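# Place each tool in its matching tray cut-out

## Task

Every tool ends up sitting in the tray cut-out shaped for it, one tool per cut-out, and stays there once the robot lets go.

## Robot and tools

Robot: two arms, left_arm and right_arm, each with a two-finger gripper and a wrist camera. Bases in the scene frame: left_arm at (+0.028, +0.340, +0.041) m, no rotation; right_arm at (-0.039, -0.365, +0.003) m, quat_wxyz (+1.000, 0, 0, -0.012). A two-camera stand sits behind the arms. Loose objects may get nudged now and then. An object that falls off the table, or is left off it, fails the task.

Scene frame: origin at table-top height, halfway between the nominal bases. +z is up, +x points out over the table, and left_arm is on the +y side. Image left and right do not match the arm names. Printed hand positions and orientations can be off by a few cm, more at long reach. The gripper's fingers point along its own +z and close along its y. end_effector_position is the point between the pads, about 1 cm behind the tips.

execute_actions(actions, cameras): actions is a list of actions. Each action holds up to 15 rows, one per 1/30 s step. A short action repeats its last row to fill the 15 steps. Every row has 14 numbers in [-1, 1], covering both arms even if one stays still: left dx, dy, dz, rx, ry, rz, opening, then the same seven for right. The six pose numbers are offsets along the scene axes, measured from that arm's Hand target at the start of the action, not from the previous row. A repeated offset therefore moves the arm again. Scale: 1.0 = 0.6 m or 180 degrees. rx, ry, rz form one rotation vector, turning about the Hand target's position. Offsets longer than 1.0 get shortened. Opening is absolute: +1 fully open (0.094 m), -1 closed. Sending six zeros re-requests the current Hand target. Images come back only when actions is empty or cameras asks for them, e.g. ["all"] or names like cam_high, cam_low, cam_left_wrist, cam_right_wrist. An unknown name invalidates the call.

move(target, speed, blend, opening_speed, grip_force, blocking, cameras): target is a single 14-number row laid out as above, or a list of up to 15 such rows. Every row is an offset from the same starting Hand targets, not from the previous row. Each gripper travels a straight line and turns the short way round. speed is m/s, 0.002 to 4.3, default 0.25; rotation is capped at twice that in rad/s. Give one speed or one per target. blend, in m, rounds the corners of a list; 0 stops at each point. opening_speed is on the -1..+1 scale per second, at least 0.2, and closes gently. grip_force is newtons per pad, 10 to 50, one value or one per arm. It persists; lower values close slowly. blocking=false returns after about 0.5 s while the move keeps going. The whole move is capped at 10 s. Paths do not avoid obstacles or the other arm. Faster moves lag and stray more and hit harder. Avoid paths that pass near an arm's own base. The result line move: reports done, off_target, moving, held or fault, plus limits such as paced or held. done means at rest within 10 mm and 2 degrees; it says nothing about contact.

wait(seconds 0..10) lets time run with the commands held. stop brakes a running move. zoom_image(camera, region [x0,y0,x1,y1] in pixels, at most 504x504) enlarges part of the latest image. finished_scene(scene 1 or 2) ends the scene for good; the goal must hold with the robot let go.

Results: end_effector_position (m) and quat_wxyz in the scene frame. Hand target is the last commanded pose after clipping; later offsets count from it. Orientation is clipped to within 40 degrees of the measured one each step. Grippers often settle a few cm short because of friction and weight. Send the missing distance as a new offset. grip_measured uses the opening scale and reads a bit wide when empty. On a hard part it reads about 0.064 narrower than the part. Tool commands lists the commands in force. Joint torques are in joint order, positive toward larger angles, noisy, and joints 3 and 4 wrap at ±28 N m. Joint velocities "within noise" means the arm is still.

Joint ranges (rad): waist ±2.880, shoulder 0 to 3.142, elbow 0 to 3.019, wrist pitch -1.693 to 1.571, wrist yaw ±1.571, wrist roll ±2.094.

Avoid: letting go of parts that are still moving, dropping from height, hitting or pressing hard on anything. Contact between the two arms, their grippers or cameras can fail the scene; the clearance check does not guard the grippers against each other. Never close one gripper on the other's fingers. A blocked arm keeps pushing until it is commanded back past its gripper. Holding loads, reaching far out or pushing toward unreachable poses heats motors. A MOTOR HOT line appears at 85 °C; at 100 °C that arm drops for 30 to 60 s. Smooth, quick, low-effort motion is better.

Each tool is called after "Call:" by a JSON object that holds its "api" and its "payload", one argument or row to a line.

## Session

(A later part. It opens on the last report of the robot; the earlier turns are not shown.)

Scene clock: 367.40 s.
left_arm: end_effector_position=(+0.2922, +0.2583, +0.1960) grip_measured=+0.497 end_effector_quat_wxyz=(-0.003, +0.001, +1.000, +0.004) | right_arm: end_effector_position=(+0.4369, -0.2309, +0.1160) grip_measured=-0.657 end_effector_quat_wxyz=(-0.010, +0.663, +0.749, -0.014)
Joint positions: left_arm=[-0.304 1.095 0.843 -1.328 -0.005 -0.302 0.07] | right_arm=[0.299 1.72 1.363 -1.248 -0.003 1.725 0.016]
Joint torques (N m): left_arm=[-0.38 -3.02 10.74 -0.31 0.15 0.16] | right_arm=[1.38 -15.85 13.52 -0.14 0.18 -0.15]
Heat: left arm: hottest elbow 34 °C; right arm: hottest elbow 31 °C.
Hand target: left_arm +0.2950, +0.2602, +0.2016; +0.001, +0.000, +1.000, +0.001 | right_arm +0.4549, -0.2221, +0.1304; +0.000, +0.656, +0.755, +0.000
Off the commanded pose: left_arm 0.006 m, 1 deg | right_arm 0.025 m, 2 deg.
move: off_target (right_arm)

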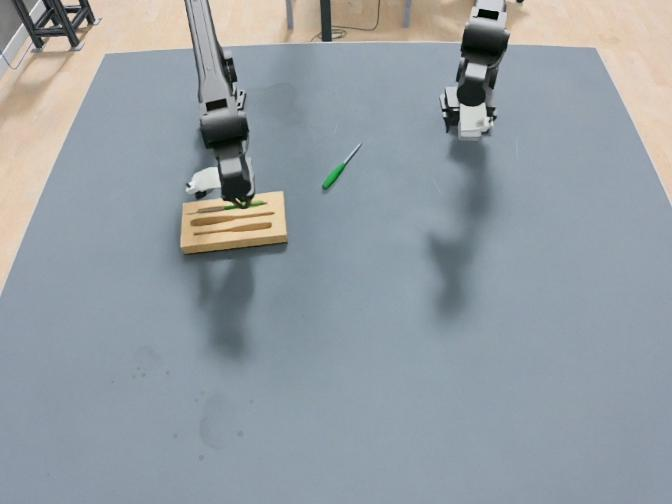

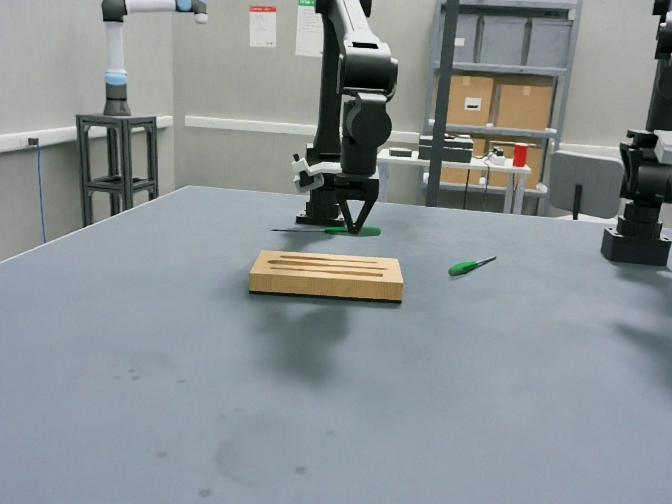

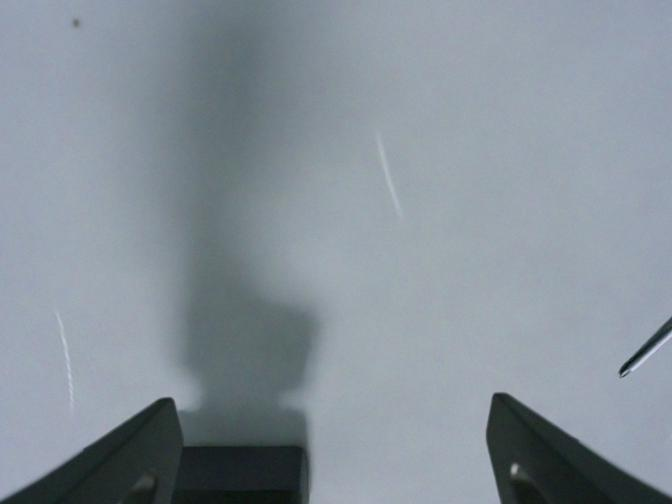

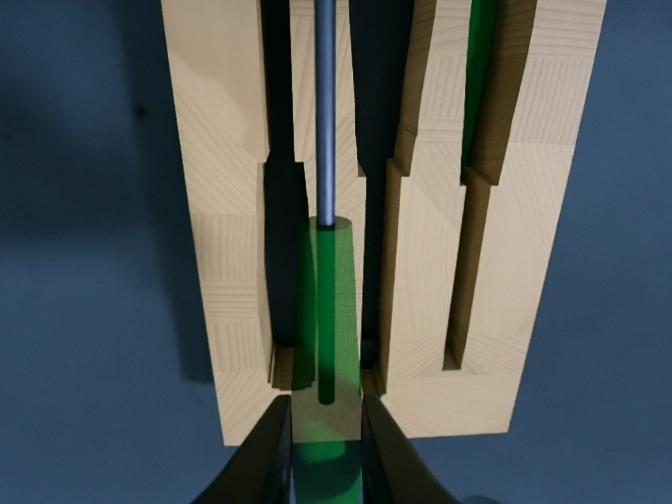

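Call:
{"api": "move", "payload": {
  "target": [0, 0, 0, 0, 0, 0, 0.5, -0.0123, 0.0127, -0.0973, 0, 0, 0, -0.87],
  "speed": 0.1,
  "cameras": ["cam_high", "cam_right_wrist", "cam_low"]
}}

Call:
{"api": "zoom_image", "payload": {
  "camera": "cam_right_wrist",
  "region": [180, 100, 480, 504]
}}

Scene clock: 377.03 s.
left_arm: end_effector_position=(+0.2922, +0.2583, +0.1960) grip_measured=+0.497 end_effector_quat_wxyz=(-0.003, +0.001, +1.000, +0.004) | right_arm: end_effector_position=(+0.4490, -0.2222, +0.0776) grip_measured=-0.657 end_effector_quat_wxyz=(-0.001, +0.659, +0.752, +0.001)
Joint positions: left_arm=[-0.304 1.095 0.843 -1.328 -0.005 -0.302 0.07] | right_arm=[0.309 1.772 1.326 -1.124 -0.003 1.725 0.016]
Joint torques (N m): left_arm=[-0.38 -3.08 10.74 -0.32 0.15 0.16] | right_arm=[2.02 -16.62 7.68 0.7 0.17 0.04]
Heat: left arm: hottest elbow 34 °C; right arm: hottest elbow 31 °C.
Hand target: left_arm +0.2950, +0.2602, +0.2016; +0.001, +0.000, +1.000, +0.001 | right_arm +0.4475, -0.2145, +0.0721; +0.000, +0.656, +0.755, +0.000
Off the commanded pose: left_arm 0.006 m, 1 deg | right_arm 0.010 m, 0 deg.
move: done
Images, in order (width x height): cam_high 672x504, cam_low 672x504, cam_right_wrist 672x504.

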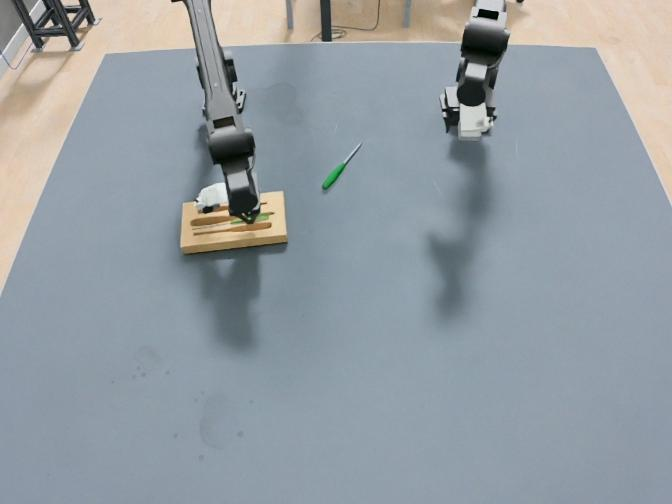

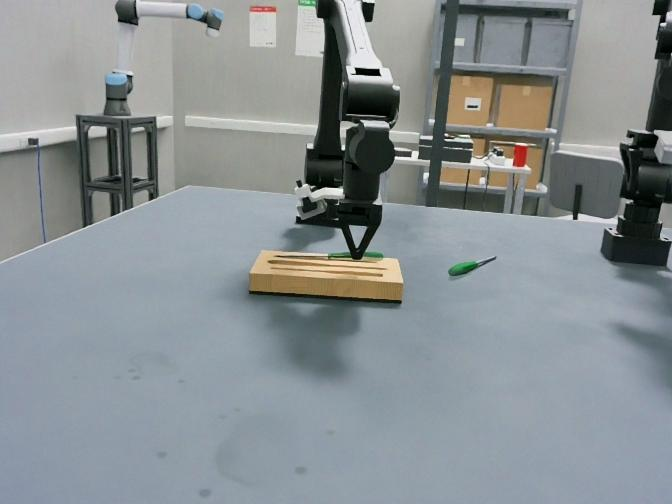

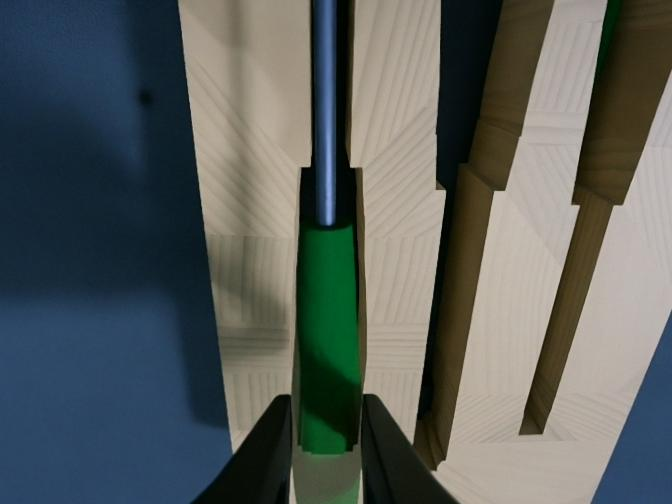

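Scaled by 1.248 from the camera's 672x504 image, which has a finer 960x720 frame.

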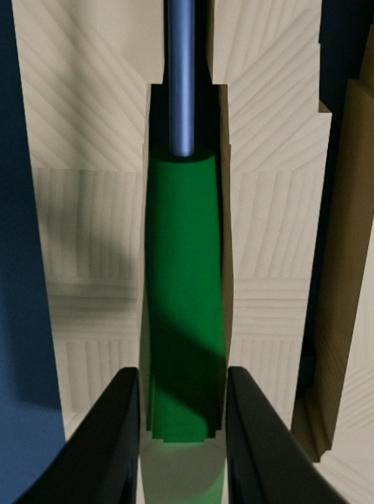

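Call:
{"api": "move", "payload": {
  "target": [0, 0, 0, 0, 0, 0, 0.5, -0.0005, 0.005, -0.03, 0, 0, -0.003, -0.87],
  "speed": 0.06,
  "cameras": ["cam_high", "cam_right_wrist", "cam_low"]
}}

Call:
{"api": "zoom_image", "payload": {
  "camera": "cam_high",
  "region": [170, 180, 300, 265]
}}

Scene clock: 387.17 s.
left_arm: end_effector_position=(+0.2922, +0.2583, +0.1960) grip_measured=+0.497 end_effector_quat_wxyz=(-0.003, +0.001, +1.000, +0.004) | right_arm: end_effector_position=(+0.4497, -0.2190, +0.0612) grip_measured=-0.657 end_effector_quat_wxyz=(+0.000, +0.662, +0.749, +0.002)
Joint positions: left_arm=[-0.304 1.095 0.843 -1.328 -0.005 -0.302 0.07] | right_arm=[0.314 1.793 1.307 -1.081 -0.003 1.738 0.016]
Joint torques (N m): left_arm=[-0.32 -3.02 10.73 -0.31 0.15 0.16] | right_arm=[2.08 -16.44 7.45 0.76 0.18 0.04]
Heat: left arm: hottest elbow 34 °C; right arm: hottest elbow 31 °C.
Hand target: left_arm +0.2950, +0.2602, +0.2016; +0.001, +0.000, +1.000, +0.001 | right_arm +0.4472, -0.2114, +0.0539; +0.000, +0.660, +0.752, +0.000
Off the commanded pose: left_arm 0.006 m, 1 deg | right_arm 0.011 m, 0 deg.
move: off_target (right_arm)
Images, in order (width x height): cam_high 672x504, cam_low 672x504, cam_right_wrist 672x504.

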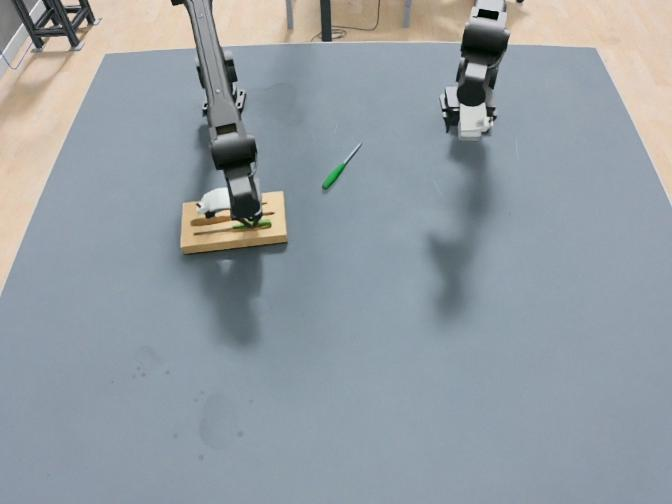

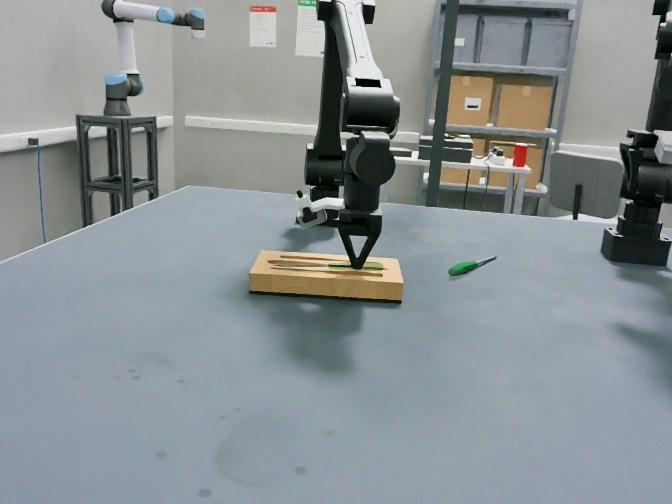

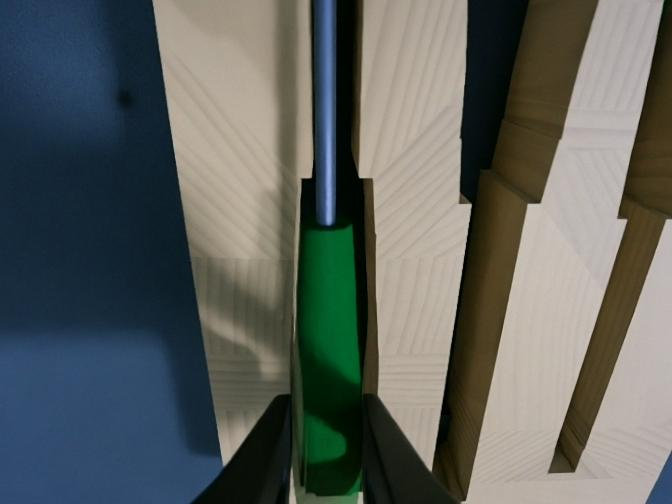

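Scaled by 3.877 from the camera's 672x504 image, which has a finer 960x720 frame.

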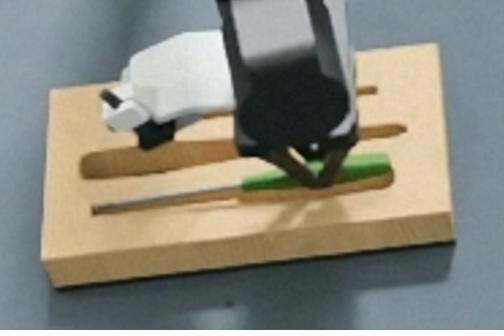

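Call:
{"api": "move", "payload": {
  "target": [
    [0, 0, 0, 0, 0, 0, 0.5, -0.005, 0.0, -0.006, 0, 0, 0, -0.87],
    [0, 0, 0, 0, 0, 0, 0.5, -0.005, 0.0, -0.015, 0, 0, 0, -0.87]
  ],
  "speed": 0.04,
  "cameras": ["cam_high", "cam_right_wrist", "cam_low"]
}}

Call:
{"api": "zoom_image", "payload": {
  "camera": "cam_high",
  "region": [170, 180, 300, 265]
}}

Scene clock: 391.83 s.
left_arm: end_effector_position=(+0.2922, +0.2583, +0.1960) grip_measured=+0.497 end_effector_quat_wxyz=(-0.003, +0.001, +1.000, +0.004) | right_arm: end_effector_position=(+0.4475, -0.2191, +0.0538) grip_measured=-0.657 end_effector_quat_wxyz=(+0.001, +0.662, +0.749, +0.004)
Joint positions: left_arm=[-0.304 1.095 0.843 -1.328 -0.005 -0.302 0.07] | right_arm=[0.315 1.795 1.288 -1.056 -0.003 1.74 0.016]
Joint torques (N m): left_arm=[-0.38 -3.02 10.74 -0.31 0.15 0.16] | right_arm=[2.26 -16.15 7.17 0.73 0.18 0.05]
Heat: left arm: hottest elbow 34 °C; right arm: hottest elbow 31 °C.
Hand target: left_arm +0.2950, +0.2602, +0.2016; +0.001, +0.000, +1.000, +0.001 | right_arm +0.4442, -0.2114, +0.0449; +0.000, +0.660, +0.752, +0.000
Off the commanded pose: left_arm 0.006 m, 1 deg | right_arm 0.012 m, 1 deg.
move: off_target (right_arm)
Images, in order (width x height): cam_high 672x504, cam_low 672x504, cam_right_wrist 672x504.

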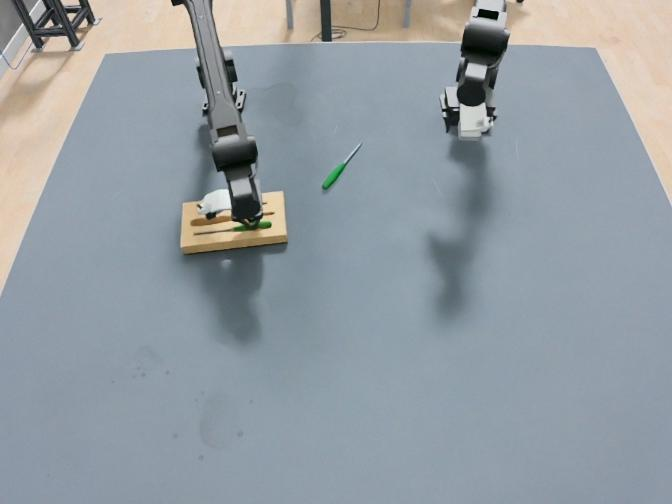

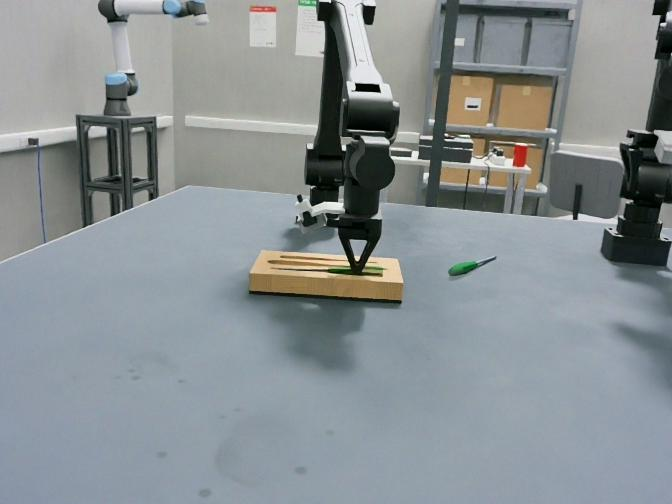

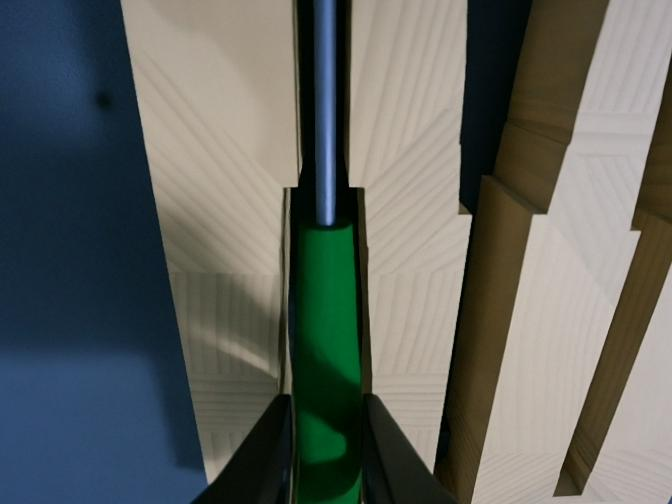

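Scaled by 3.877 from the camera's 672x504 image, which has a finer 960x720 frame.

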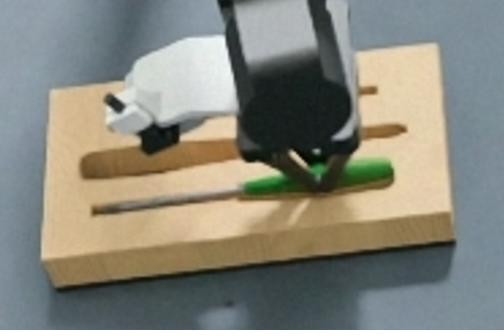

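Call:
{"api": "move", "payload": {
  "target": [0, 0, 0, 0, 0, 0, 0.5, 0.001, 0.0, -0.0125, 0, 0, 0, -0.87],
  "speed": 0.03,
  "cameras": ["cam_high", "cam_right_wrist", "cam_low"]
}}

Call:
{"api": "zoom_image", "payload": {
  "camera": "cam_high",
  "region": [170, 180, 300, 265]
}}

Call:
{"api": "zoom_image", "payload": {
  "camera": "cam_low",
  "region": [230, 200, 420, 310]
}}

Scene clock: 395.37 s.
left_arm: end_effector_position=(+0.2922, +0.2583, +0.1960) grip_measured=+0.497 end_effector_quat_wxyz=(-0.003, +0.001, +1.000, +0.004) | right_arm: end_effector_position=(+0.4499, -0.2183, +0.0499) grip_measured=-0.657 end_effector_quat_wxyz=(+0.003, +0.662, +0.749, +0.007)
Joint positions: left_arm=[-0.304 1.095 0.843 -1.328 -0.005 -0.302 0.07] | right_arm=[0.315 1.801 1.286 -1.04 -0.003 1.74 0.016]
Joint torques (N m): left_arm=[-0.38 -3.02 10.74 -0.32 0.15 0.16] | right_arm=[2.08 -15.85 6.84 0.76 0.16 0.05]
Heat: left arm: hottest elbow 34 °C; right arm: hottest elbow 31 °C.
Hand target: left_arm +0.2950, +0.2602, +0.2016; +0.001, +0.000, +1.000, +0.001 | right_arm +0.4447, -0.2114, +0.0375; +0.000, +0.660, +0.752, +0.000
Off the commanded pose: left_arm 0.006 m, 1 deg | right_arm 0.015 m, 1 deg.
move: off_target (right_arm)
Images, in order (width x height): cam_high 672x504, cam_low 672x504, cam_right_wrist 672x504.

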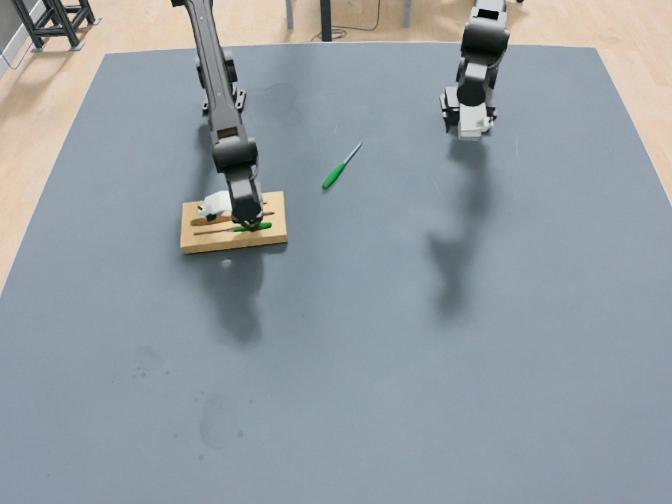

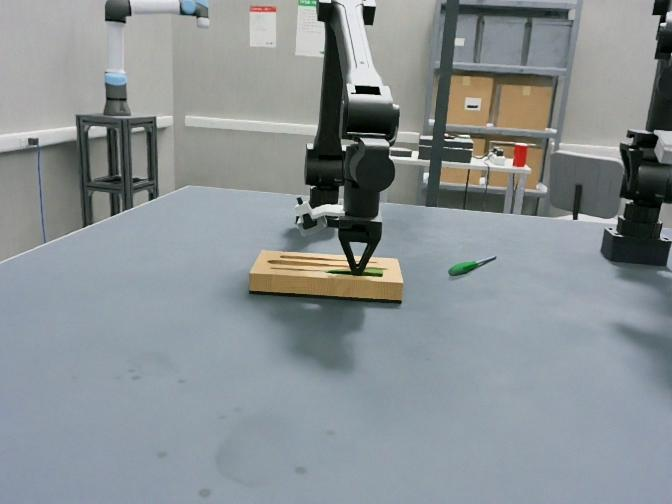

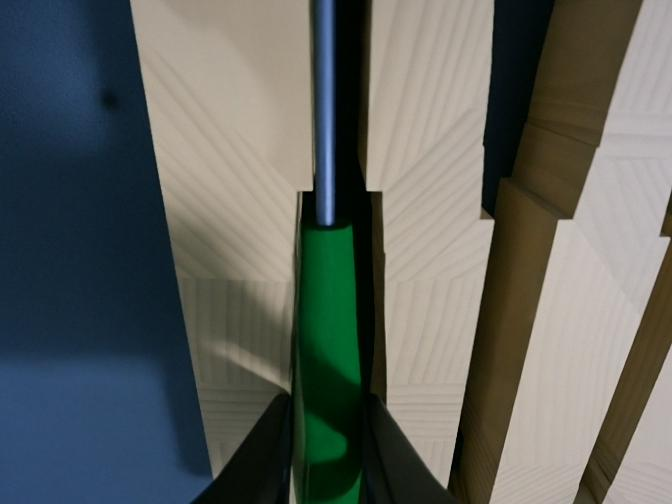

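Scaled by 3.877 from the camera's 672x504 image, which has a finer 960x720 frame.

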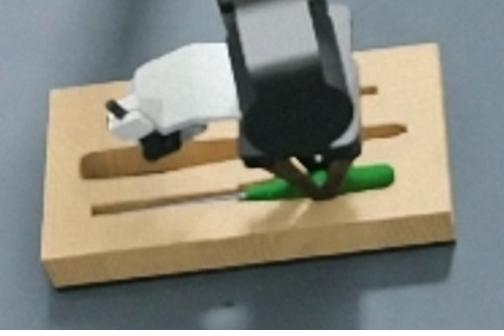

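Scaled by 2.653 from the camera's 672x504 image, which has a finer 960x720 frame.

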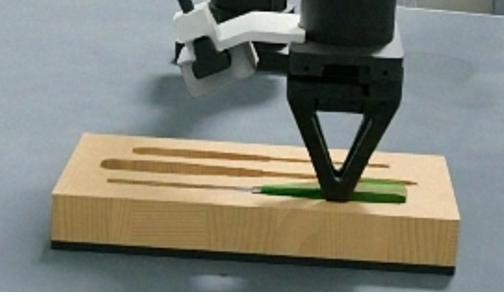

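Call:
{"api": "move", "payload": {
  "target": [0, 0, 0, 0, 0, 0, 0.5, -0.006, 0.0, 0.009, 0, 0, 0, -0.87],
  "speed": 0.03,
  "cameras": ["cam_high", "cam_right_wrist", "cam_low"]
}}

Call:
{"api": "zoom_image", "payload": {
  "camera": "cam_high",
  "region": [170, 180, 300, 265]
}}

Scene clock: 398.67 s.
left_arm: end_effector_position=(+0.2922, +0.2583, +0.1960) grip_measured=+0.497 end_effector_quat_wxyz=(-0.003, +0.001, +1.000, +0.004) | right_arm: end_effector_position=(+0.4493, -0.2184, +0.0496) grip_measured=-0.657 end_effector_quat_wxyz=(+0.003, +0.663, +0.749, +0.007)
Joint positions: left_arm=[-0.304 1.095 0.843 -1.328 -0.005 -0.302 0.07] | right_arm=[0.316 1.801 1.284 -1.04 -0.002 1.741 0.016]
Joint torques (N m): left_arm=[-0.38 -3.08 10.77 -0.32 0.15 0.16] | right_arm=[2.08 -17.08 6.46 0.44 0.15 0.04]
Heat: left arm: hottest elbow 34 °C; right arm: hottest elbow 31 °C.
Hand target: left_arm +0.2950, +0.2602, +0.2016; +0.001, +0.000, +1.000, +0.001 | right_arm +0.4411, -0.2114, +0.0429; +0.000, +0.660, +0.752, +0.000
Off the commanded pose: left_arm 0.006 m, 1 deg | right_arm 0.013 m, 1 deg.
move: off_target (right_arm)
Images, in order (width x height): cam_high 672x504, cam_low 672x504, cam_right_wrist 672x504.

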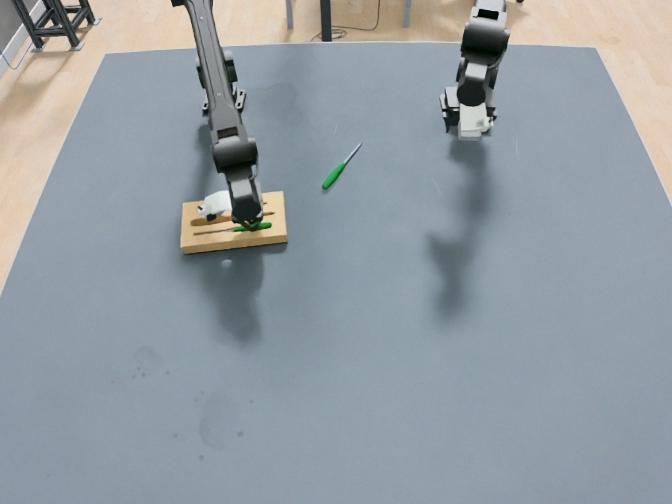

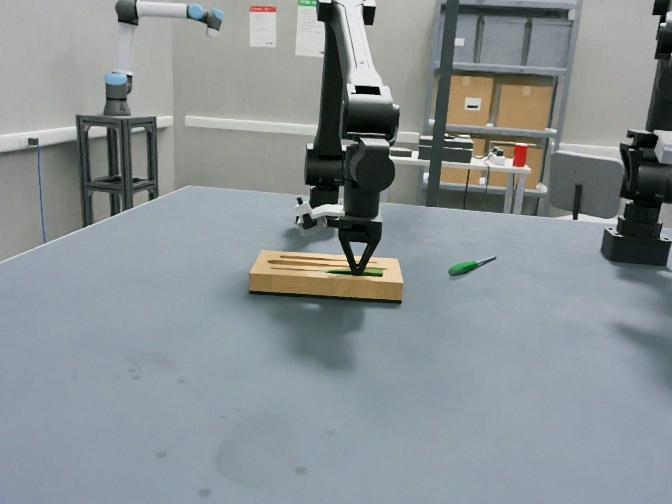

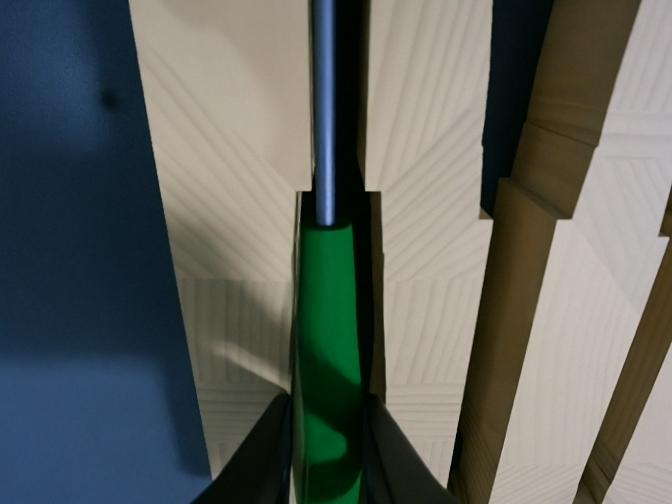

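Scaled by 3.877 from the camera's 672x504 image, which has a finer 960x720 frame.

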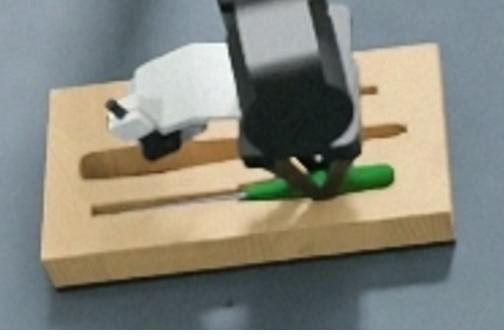

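Call:
{"api": "move", "payload": {
  "target": [0, 0, 0, 0, 0, 0, 0.5, -0.003, 0.0, 0.007, 0, 0, 0, -0.87],
  "speed": 0.03,
  "cameras": ["cam_right_wrist"]
}}

Scene clock: 401.20 s.
left_arm: end_effector_position=(+0.2922, +0.2583, +0.1960) grip_measured=+0.497 end_effector_quat_wxyz=(-0.003, +0.001, +1.000, +0.004) | right_arm: end_effector_position=(+0.4494, -0.2184, +0.0496) grip_measured=-0.657 end_effector_quat_wxyz=(+0.003, +0.663, +0.748, +0.007)
Joint positions: left_arm=[-0.304 1.095 0.843 -1.328 -0.005 -0.302 0.07] | right_arm=[0.316 1.801 1.284 -1.04 -0.002 1.743 0.016]
Joint torques (N m): left_arm=[-0.44 -2.96 10.76 -0.34 0.15 0.16] | right_arm=[2.2 -18.02 6.43 0.09 0.14 0.05]
Heat: left arm: hottest elbow 34 °C; right arm: hottest elbow 31 °C.
Hand target: left_arm +0.2950, +0.2602, +0.2016; +0.001, +0.000, +1.000, +0.001 | right_arm +0.4393, -0.2115, +0.0471; +0.000, +0.660, +0.752, +0.000
Off the commanded pose: left_arm 0.006 m, 1 deg | right_arm 0.013 m, 1 deg.
move: off_target (right_arm)
Images, in order (width x height): cam_right_wrist 672x504.

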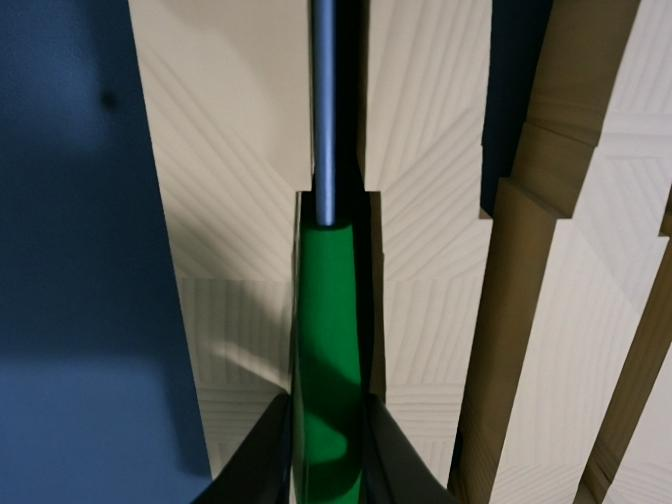

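Call:
{"api": "move", "payload": {
  "target": [0, 0, 0, 0, 0, 0, 0.5, 0, 0.0, 0, 0, 0, 0, -0.45],
  "opening_speed": 0.6,
  "cameras": ["cam_high", "cam_right_wrist", "cam_low"]
}}

Call:
{"api": "zoom_image", "payload": {
  "camera": "cam_high",
  "region": [170, 180, 300, 265]
}}

Scene clock: 404.77 s.
left_arm: end_effector_position=(+0.2922, +0.2583, +0.1960) grip_measured=+0.497 end_effector_quat_wxyz=(-0.003, +0.001, +1.000, +0.004) | right_arm: end_effector_position=(+0.4487, -0.2178, +0.0494) grip_measured=-0.453 end_effector_quat_wxyz=(+0.003, +0.663, +0.749, +0.006)
Joint positions: left_arm=[-0.304 1.095 0.843 -1.328 -0.005 -0.302 0.07] | right_arm=[0.317 1.801 1.283 -1.04 -0.002 1.743 0.026]
Joint torques (N m): left_arm=[-0.38 -3.08 10.76 -0.32 0.15 0.16] | right_arm=[2.2 -17.85 6.52 0.1 0.14 0.04]
Heat: left arm: hottest elbow 35 °C; right arm: hottest elbow 30 °C.
Hand target: left_arm +0.2950, +0.2602, +0.2016; +0.001, +0.000, +1.000, +0.001 | right_arm +0.4394, -0.2115, +0.0472; +0.000, +0.660, +0.751, +0.000
Off the commanded pose: left_arm 0.006 m, 1 deg | right_arm 0.012 m, 1 deg.
move: off_target (right_arm)
Images, in order (width x height): cam_high 672x504, cam_low 672x504, cam_right_wrist 672x504.

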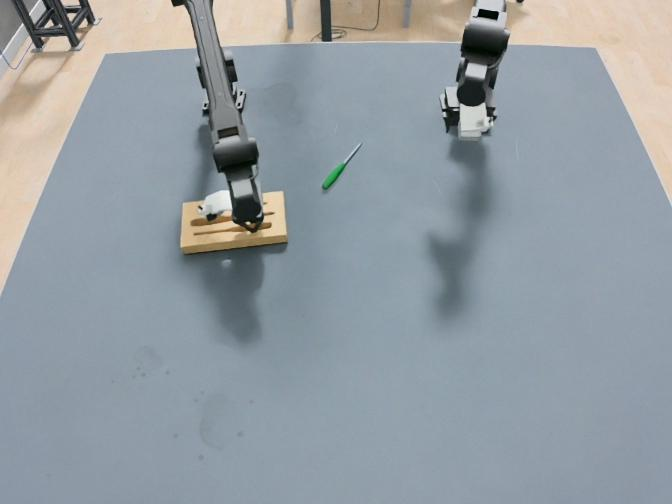

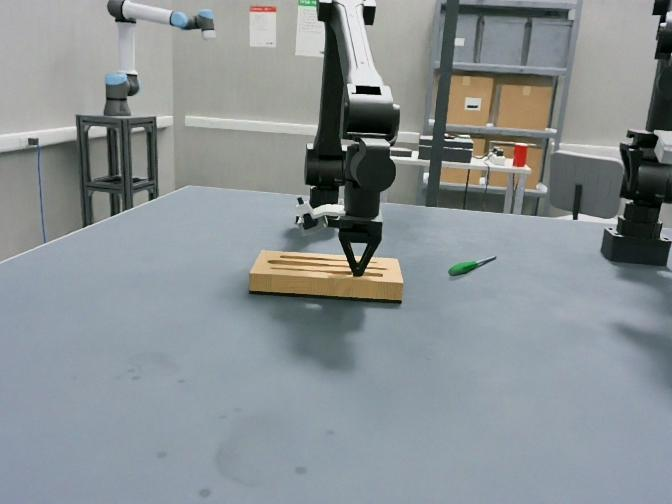

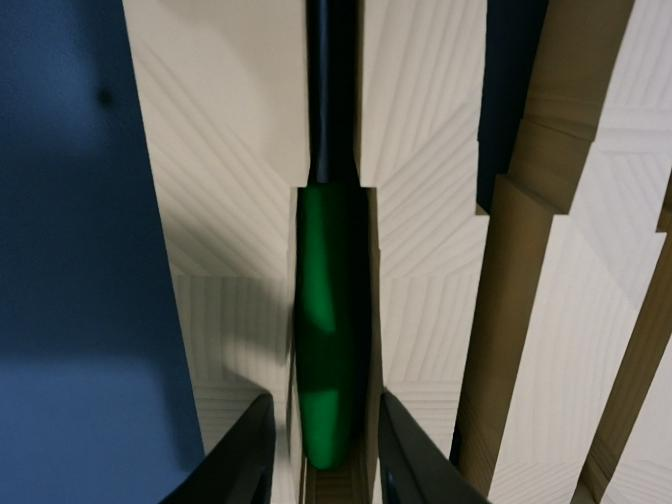

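Scaled by 3.877 from the camera's 672x504 image, which has a finer 960x720 frame.

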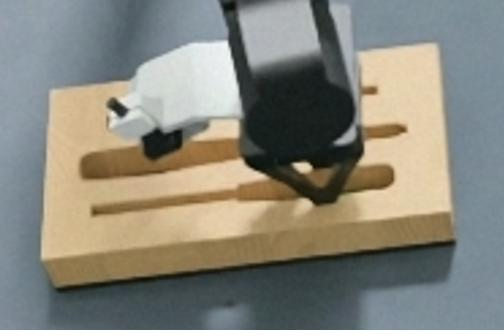

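Call:
{"api": "move", "payload": {
  "target": [
    [0, 0.1, 0, 0, 0, 0, 0.5, 0, 0, 0.15, 0, 0, 0, -0.45],
    [0, 0.233, 0, 0, 0, 0, 0.5, -0.288, 0.3025, 0.138, 0, 0, 0.2929, 0.6]
  ],
  "speed": 0.2,
  "blend": 0.03,
  "cameras": ["all"]
}}

Call:
{"api": "zoom_image", "payload": {
  "camera": "cam_high",
  "region": [170, 180, 300, 265]
}}

Scene clock: 420.53 s.
left_arm: end_effector_position=(+0.2911, +0.3967, +0.1990) grip_measured=+0.498 end_effector_quat_wxyz=(-0.001, +0.001, +1.000, +0.002) | right_arm: end_effector_position=(+0.2688, -0.0338, +0.1233) grip_measured=+0.597 end_effector_quat_wxyz=(-0.007, +0.267, +0.964, -0.012)
Joint positions: left_arm=[0.209 1.065 0.831 -1.339 -0.005 0.211 0.07] | right_arm=[0.846 1.606 1.236 -1.228 -0.002 1.363 0.075]
Joint torques (N m): left_arm=[-0.38 -1.73 10.88 -0.06 0.19 0.16] | right_arm=[1.49 -16.56 7.91 0.68 0.13 -0.15]
Heat: left arm: hottest elbow 35 °C; right arm: hottest elbow 30 °C.
Hand target: left_arm +0.2950, +0.4000, +0.2015; +0.001, +0.000, +1.000, +0.001 | right_arm +0.2665, -0.0299, +0.1299; +0.000, +0.257, +0.966, +0.000
Off the commanded pose: left_arm 0.006 m, 0 deg | right_arm 0.008 m, 2 deg.
move: done

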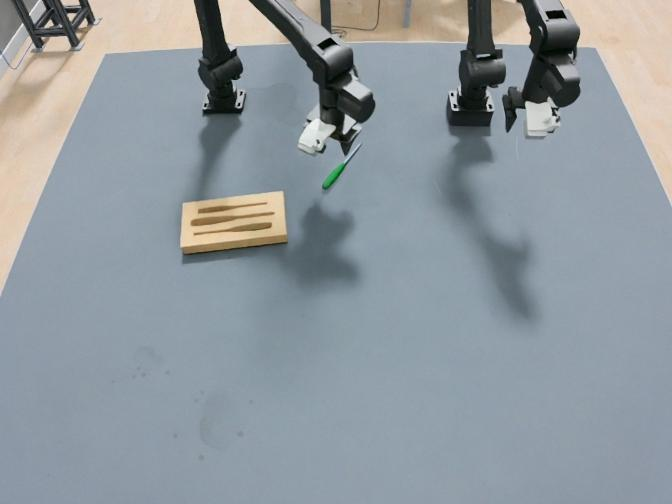

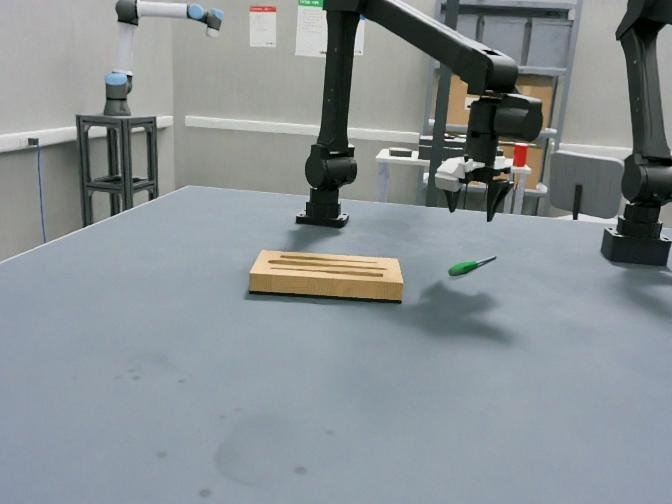

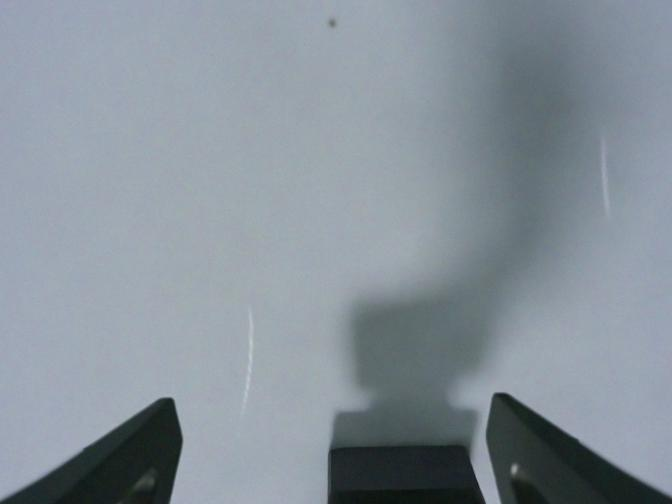

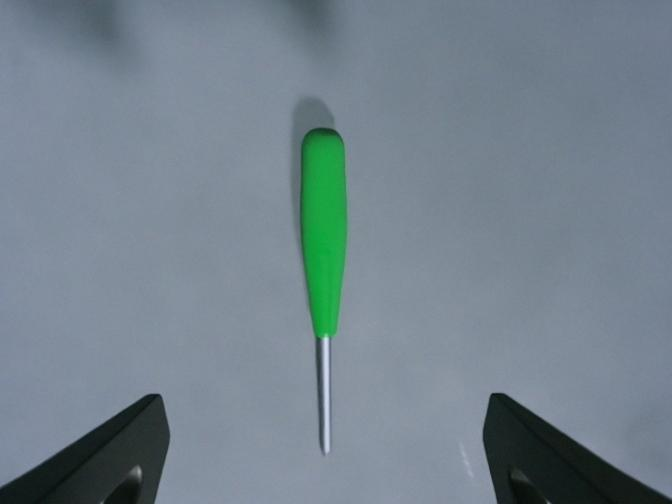

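Scaled by 3.877 from the camera's 672x504 image, which has a finer 960x720 frame.

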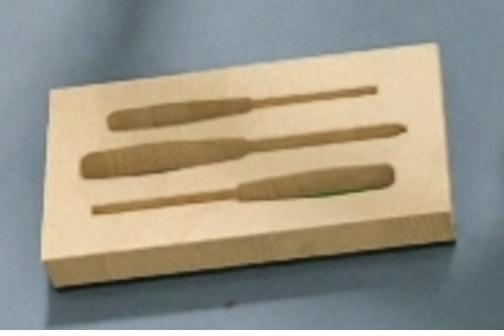

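Call:
{"api": "move", "payload": {
  "target": [0, 0, 0, 0, 0, 0, 0.5, -0.0118, 0.0063, -0.158, 0, 0, 0, 0.6],
  "speed": 0.12,
  "cameras": ["cam_right_wrist", "cam_low"]
}}

Scene clock: 426.67 s.
left_arm: end_effector_position=(+0.2911, +0.3967, +0.1990) grip_measured=+0.498 end_effector_quat_wxyz=(-0.001, +0.001, +1.000, +0.002) | right_arm: end_effector_position=(+0.2648, -0.0311, +0.0405) grip_measured=+0.597 end_effector_quat_wxyz=(-0.001, +0.262, +0.965, +0.001)
Joint positions: left_arm=[0.209 1.065 0.831 -1.339 -0.005 0.211 0.07] | right_arm=[0.857 1.69 1.1 -0.98 -0.002 1.363 0.075]
Joint torques (N m): left_arm=[-0.44 -1.85 10.91 -0.08 0.2 0.16] | right_arm=[1.96 -14.33 7.05 0.77 0.13 0.03]
Heat: left arm: hottest elbow 35 °C; right arm: hottest elbow 30 °C.
Hand target: left_arm +0.2950, +0.4000, +0.2015; +0.001, +0.000, +1.000, +0.001 | right_arm +0.2595, -0.0261, +0.0351; +0.000, +0.257, +0.966, +0.000
Off the commanded pose: left_arm 0.006 m, 0 deg | right_arm 0.009 m, 1 deg.
move: done
Images, in order (width x height): cam_low 672x504, cam_right_wrist 672x504.

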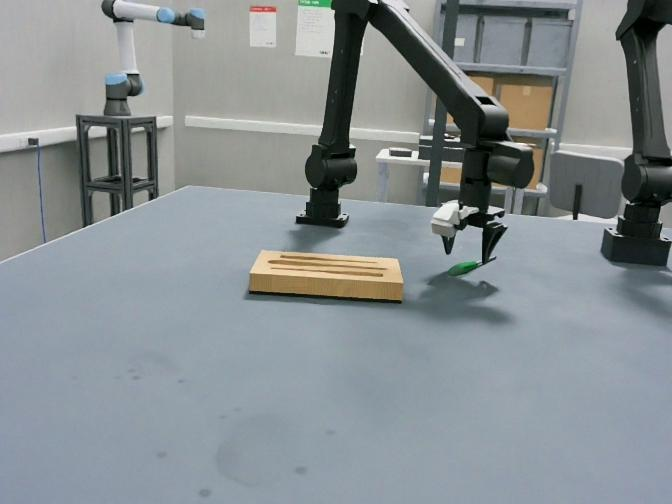

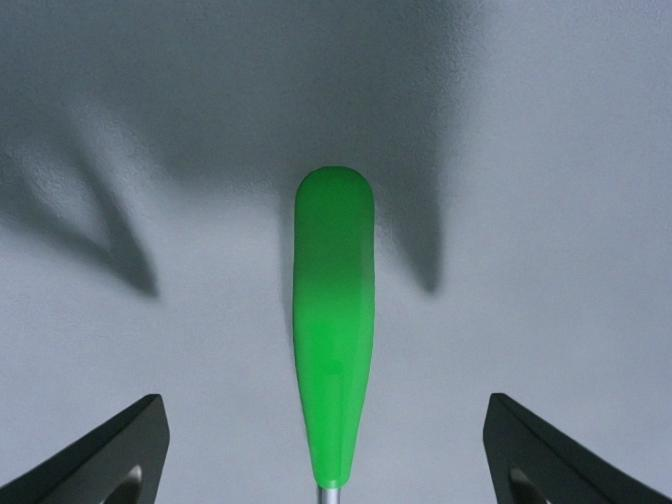

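Call:
{"api": "move", "payload": {
  "target": [0, 0, 0, 0, 0, 0, 0.5, -0.0025, -0.004, -0.035, 0, 0, -0.002, 0.6],
  "speed": 0.06,
  "cameras": ["cam_right_wrist", "cam_low"]
}}

Call:
{"api": "zoom_image", "payload": {
  "camera": "cam_low",
  "region": [420, 200, 520, 290]
}}

Scene clock: 431.77 s.
left_arm: end_effector_position=(+0.2911, +0.3967, +0.1990) grip_measured=+0.498 end_effector_quat_wxyz=(-0.001, +0.001, +1.000, +0.002) | right_arm: end_effector_position=(+0.2639, -0.0320, +0.0212) grip_measured=+0.597 end_effector_quat_wxyz=(+0.000, +0.263, +0.965, +0.003)
Joint positions: left_arm=[0.209 1.065 0.831 -1.339 -0.005 0.211 0.07] | right_arm=[0.857 1.715 1.072 -0.923 -0.002 1.366 0.075]
Joint torques (N m): left_arm=[-0.44 -1.79 10.88 -0.08 0.19 0.16] | right_arm=[1.79 -14.15 6.6 0.76 0.12 0.05]
Heat: left arm: hottest elbow 35 °C; right arm: hottest elbow 30 °C.
Hand target: left_arm +0.2950, +0.4000, +0.2015; +0.001, +0.000, +1.000, +0.001 | right_arm +0.2580, -0.0285, +0.0141; +0.000, +0.260, +0.965, +0.000
Off the commanded pose: left_arm 0.006 m, 0 deg | right_arm 0.010 m, 0 deg.
move: done
Images, in order (width x height): cam_low 672x504, cam_right_wrist 672x504.

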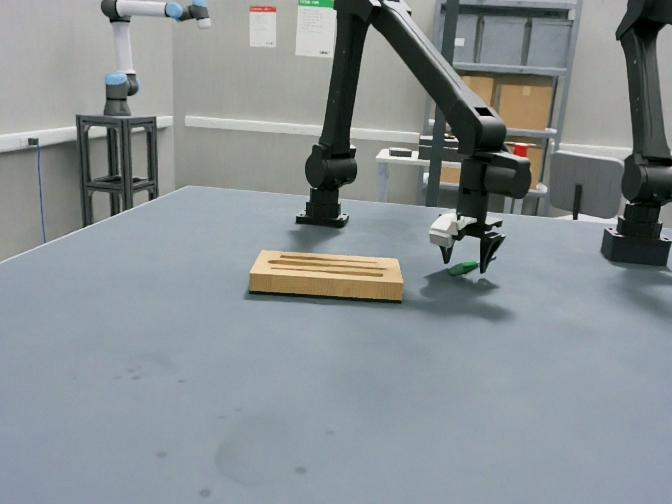

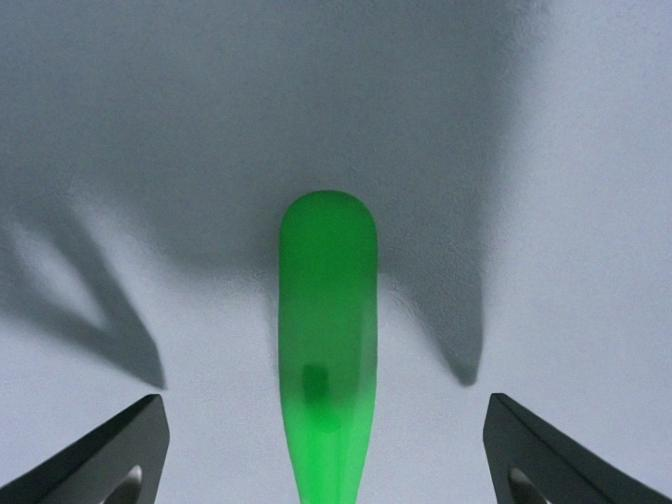

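Scaled by 5.040 from the camera's 672x504 image, which has a finer 960x720 frame.

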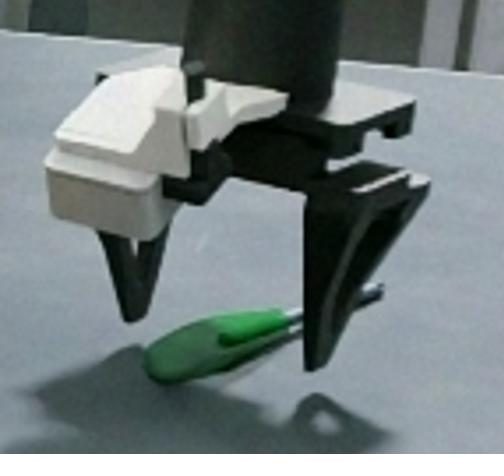

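Call:
{"api": "move", "payload": {
  "target": [0, 0, 0, 0, 0, 0, 0.5, 0, 0, -0.0065, 0, 0, 0, 0.6],
  "speed": 0.05,
  "cameras": []
}}

Call:
{"api": "move", "payload": {
  "target": [0, 0, 0, 0, 0, 0, 0.5, 0, 0, 0, 0, 0, 0, -0.75],
  "opening_speed": 1.2,
  "cameras": ["cam_right_wrist", "cam_low"]
}}

Scene clock: 434.47 s.
left_arm: end_effector_position=(+0.2911, +0.3967, +0.1990) grip_measured=+0.498 end_effector_quat_wxyz=(-0.001, +0.001, +1.000, +0.002) | right_arm: end_effector_position=(+0.2653, -0.0305, +0.0198) grip_measured=+0.597 end_effector_quat_wxyz=(+0.002, +0.263, +0.965, +0.006)
Joint positions: left_arm=[0.209 1.065 0.831 -1.339 -0.005 0.211 0.07] | right_arm=[0.857 1.718 1.072 -0.913 -0.002 1.366 0.075]
Joint torques (N m): left_arm=[-0.38 -1.85 10.86 -0.08 0.2 0.17] | right_arm=[1.96 -13.86 6.26 0.79 0.13 0.05]
Heat: left arm: hottest elbow 35 °C; right arm: hottest elbow 30 °C.
Hand target: left_arm +0.2950, +0.4000, +0.2015; +0.001, +0.000, +1.000, +0.001 | right_arm +0.2580, -0.0285, +0.0103; +0.000, +0.260, +0.965, +0.000
Off the commanded pose: left_arm 0.006 m, 0 deg | right_arm 0.012 m, 1 deg.
move: off_target (right_arm)
No camera images: "cameras" was empty.

Scene clock: 435.80 s.
left_arm: end_effector_position=(+0.2911, +0.3967, +0.1990) grip_measured=+0.498 end_effector_quat_wxyz=(-0.001, +0.001, +1.000, +0.002) | right_arm: end_effector_position=(+0.2653, -0.0304, +0.0198) grip_measured=-0.580 end_effector_quat_wxyz=(+0.002, +0.263, +0.965, +0.006)
Joint positions: left_arm=[0.209 1.065 0.831 -1.339 -0.005 0.211 0.07] | right_arm=[0.857 1.718 1.072 -0.912 -0.002 1.366 0.02]
Joint torques (N m): left_arm=[-0.38 -1.73 10.86 -0.09 0.2 0.16] | right_arm=[2.02 -14.04 6.28 0.79 0.13 0.06]
Heat: left arm: hottest elbow 35 °C; right arm: hottest elbow 30 °C.
Hand target: left_arm +0.2950, +0.4000, +0.2015; +0.001, +0.000, +1.000, +0.001 | right_arm +0.2580, -0.0285, +0.0103; +0.000, +0.260, +0.966, +0.000
Off the commanded pose: left_arm 0.006 m, 0 deg | right_arm 0.012 m, 1 deg.
move: off_target (right_arm)
Images, in order (width x height): cam_low 672x504, cam_right_wrist 672x504.

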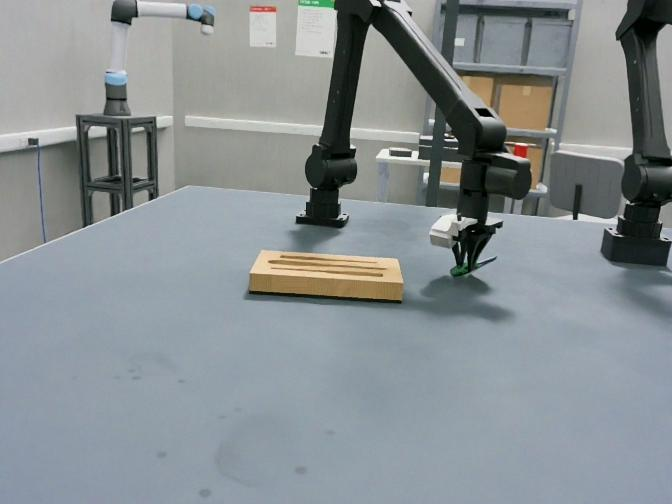

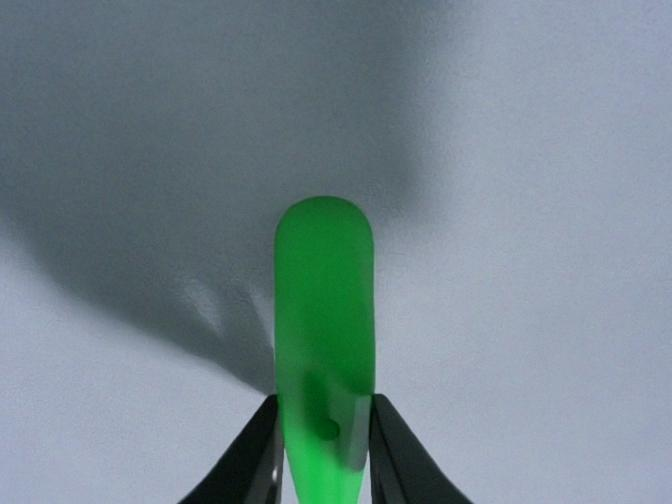

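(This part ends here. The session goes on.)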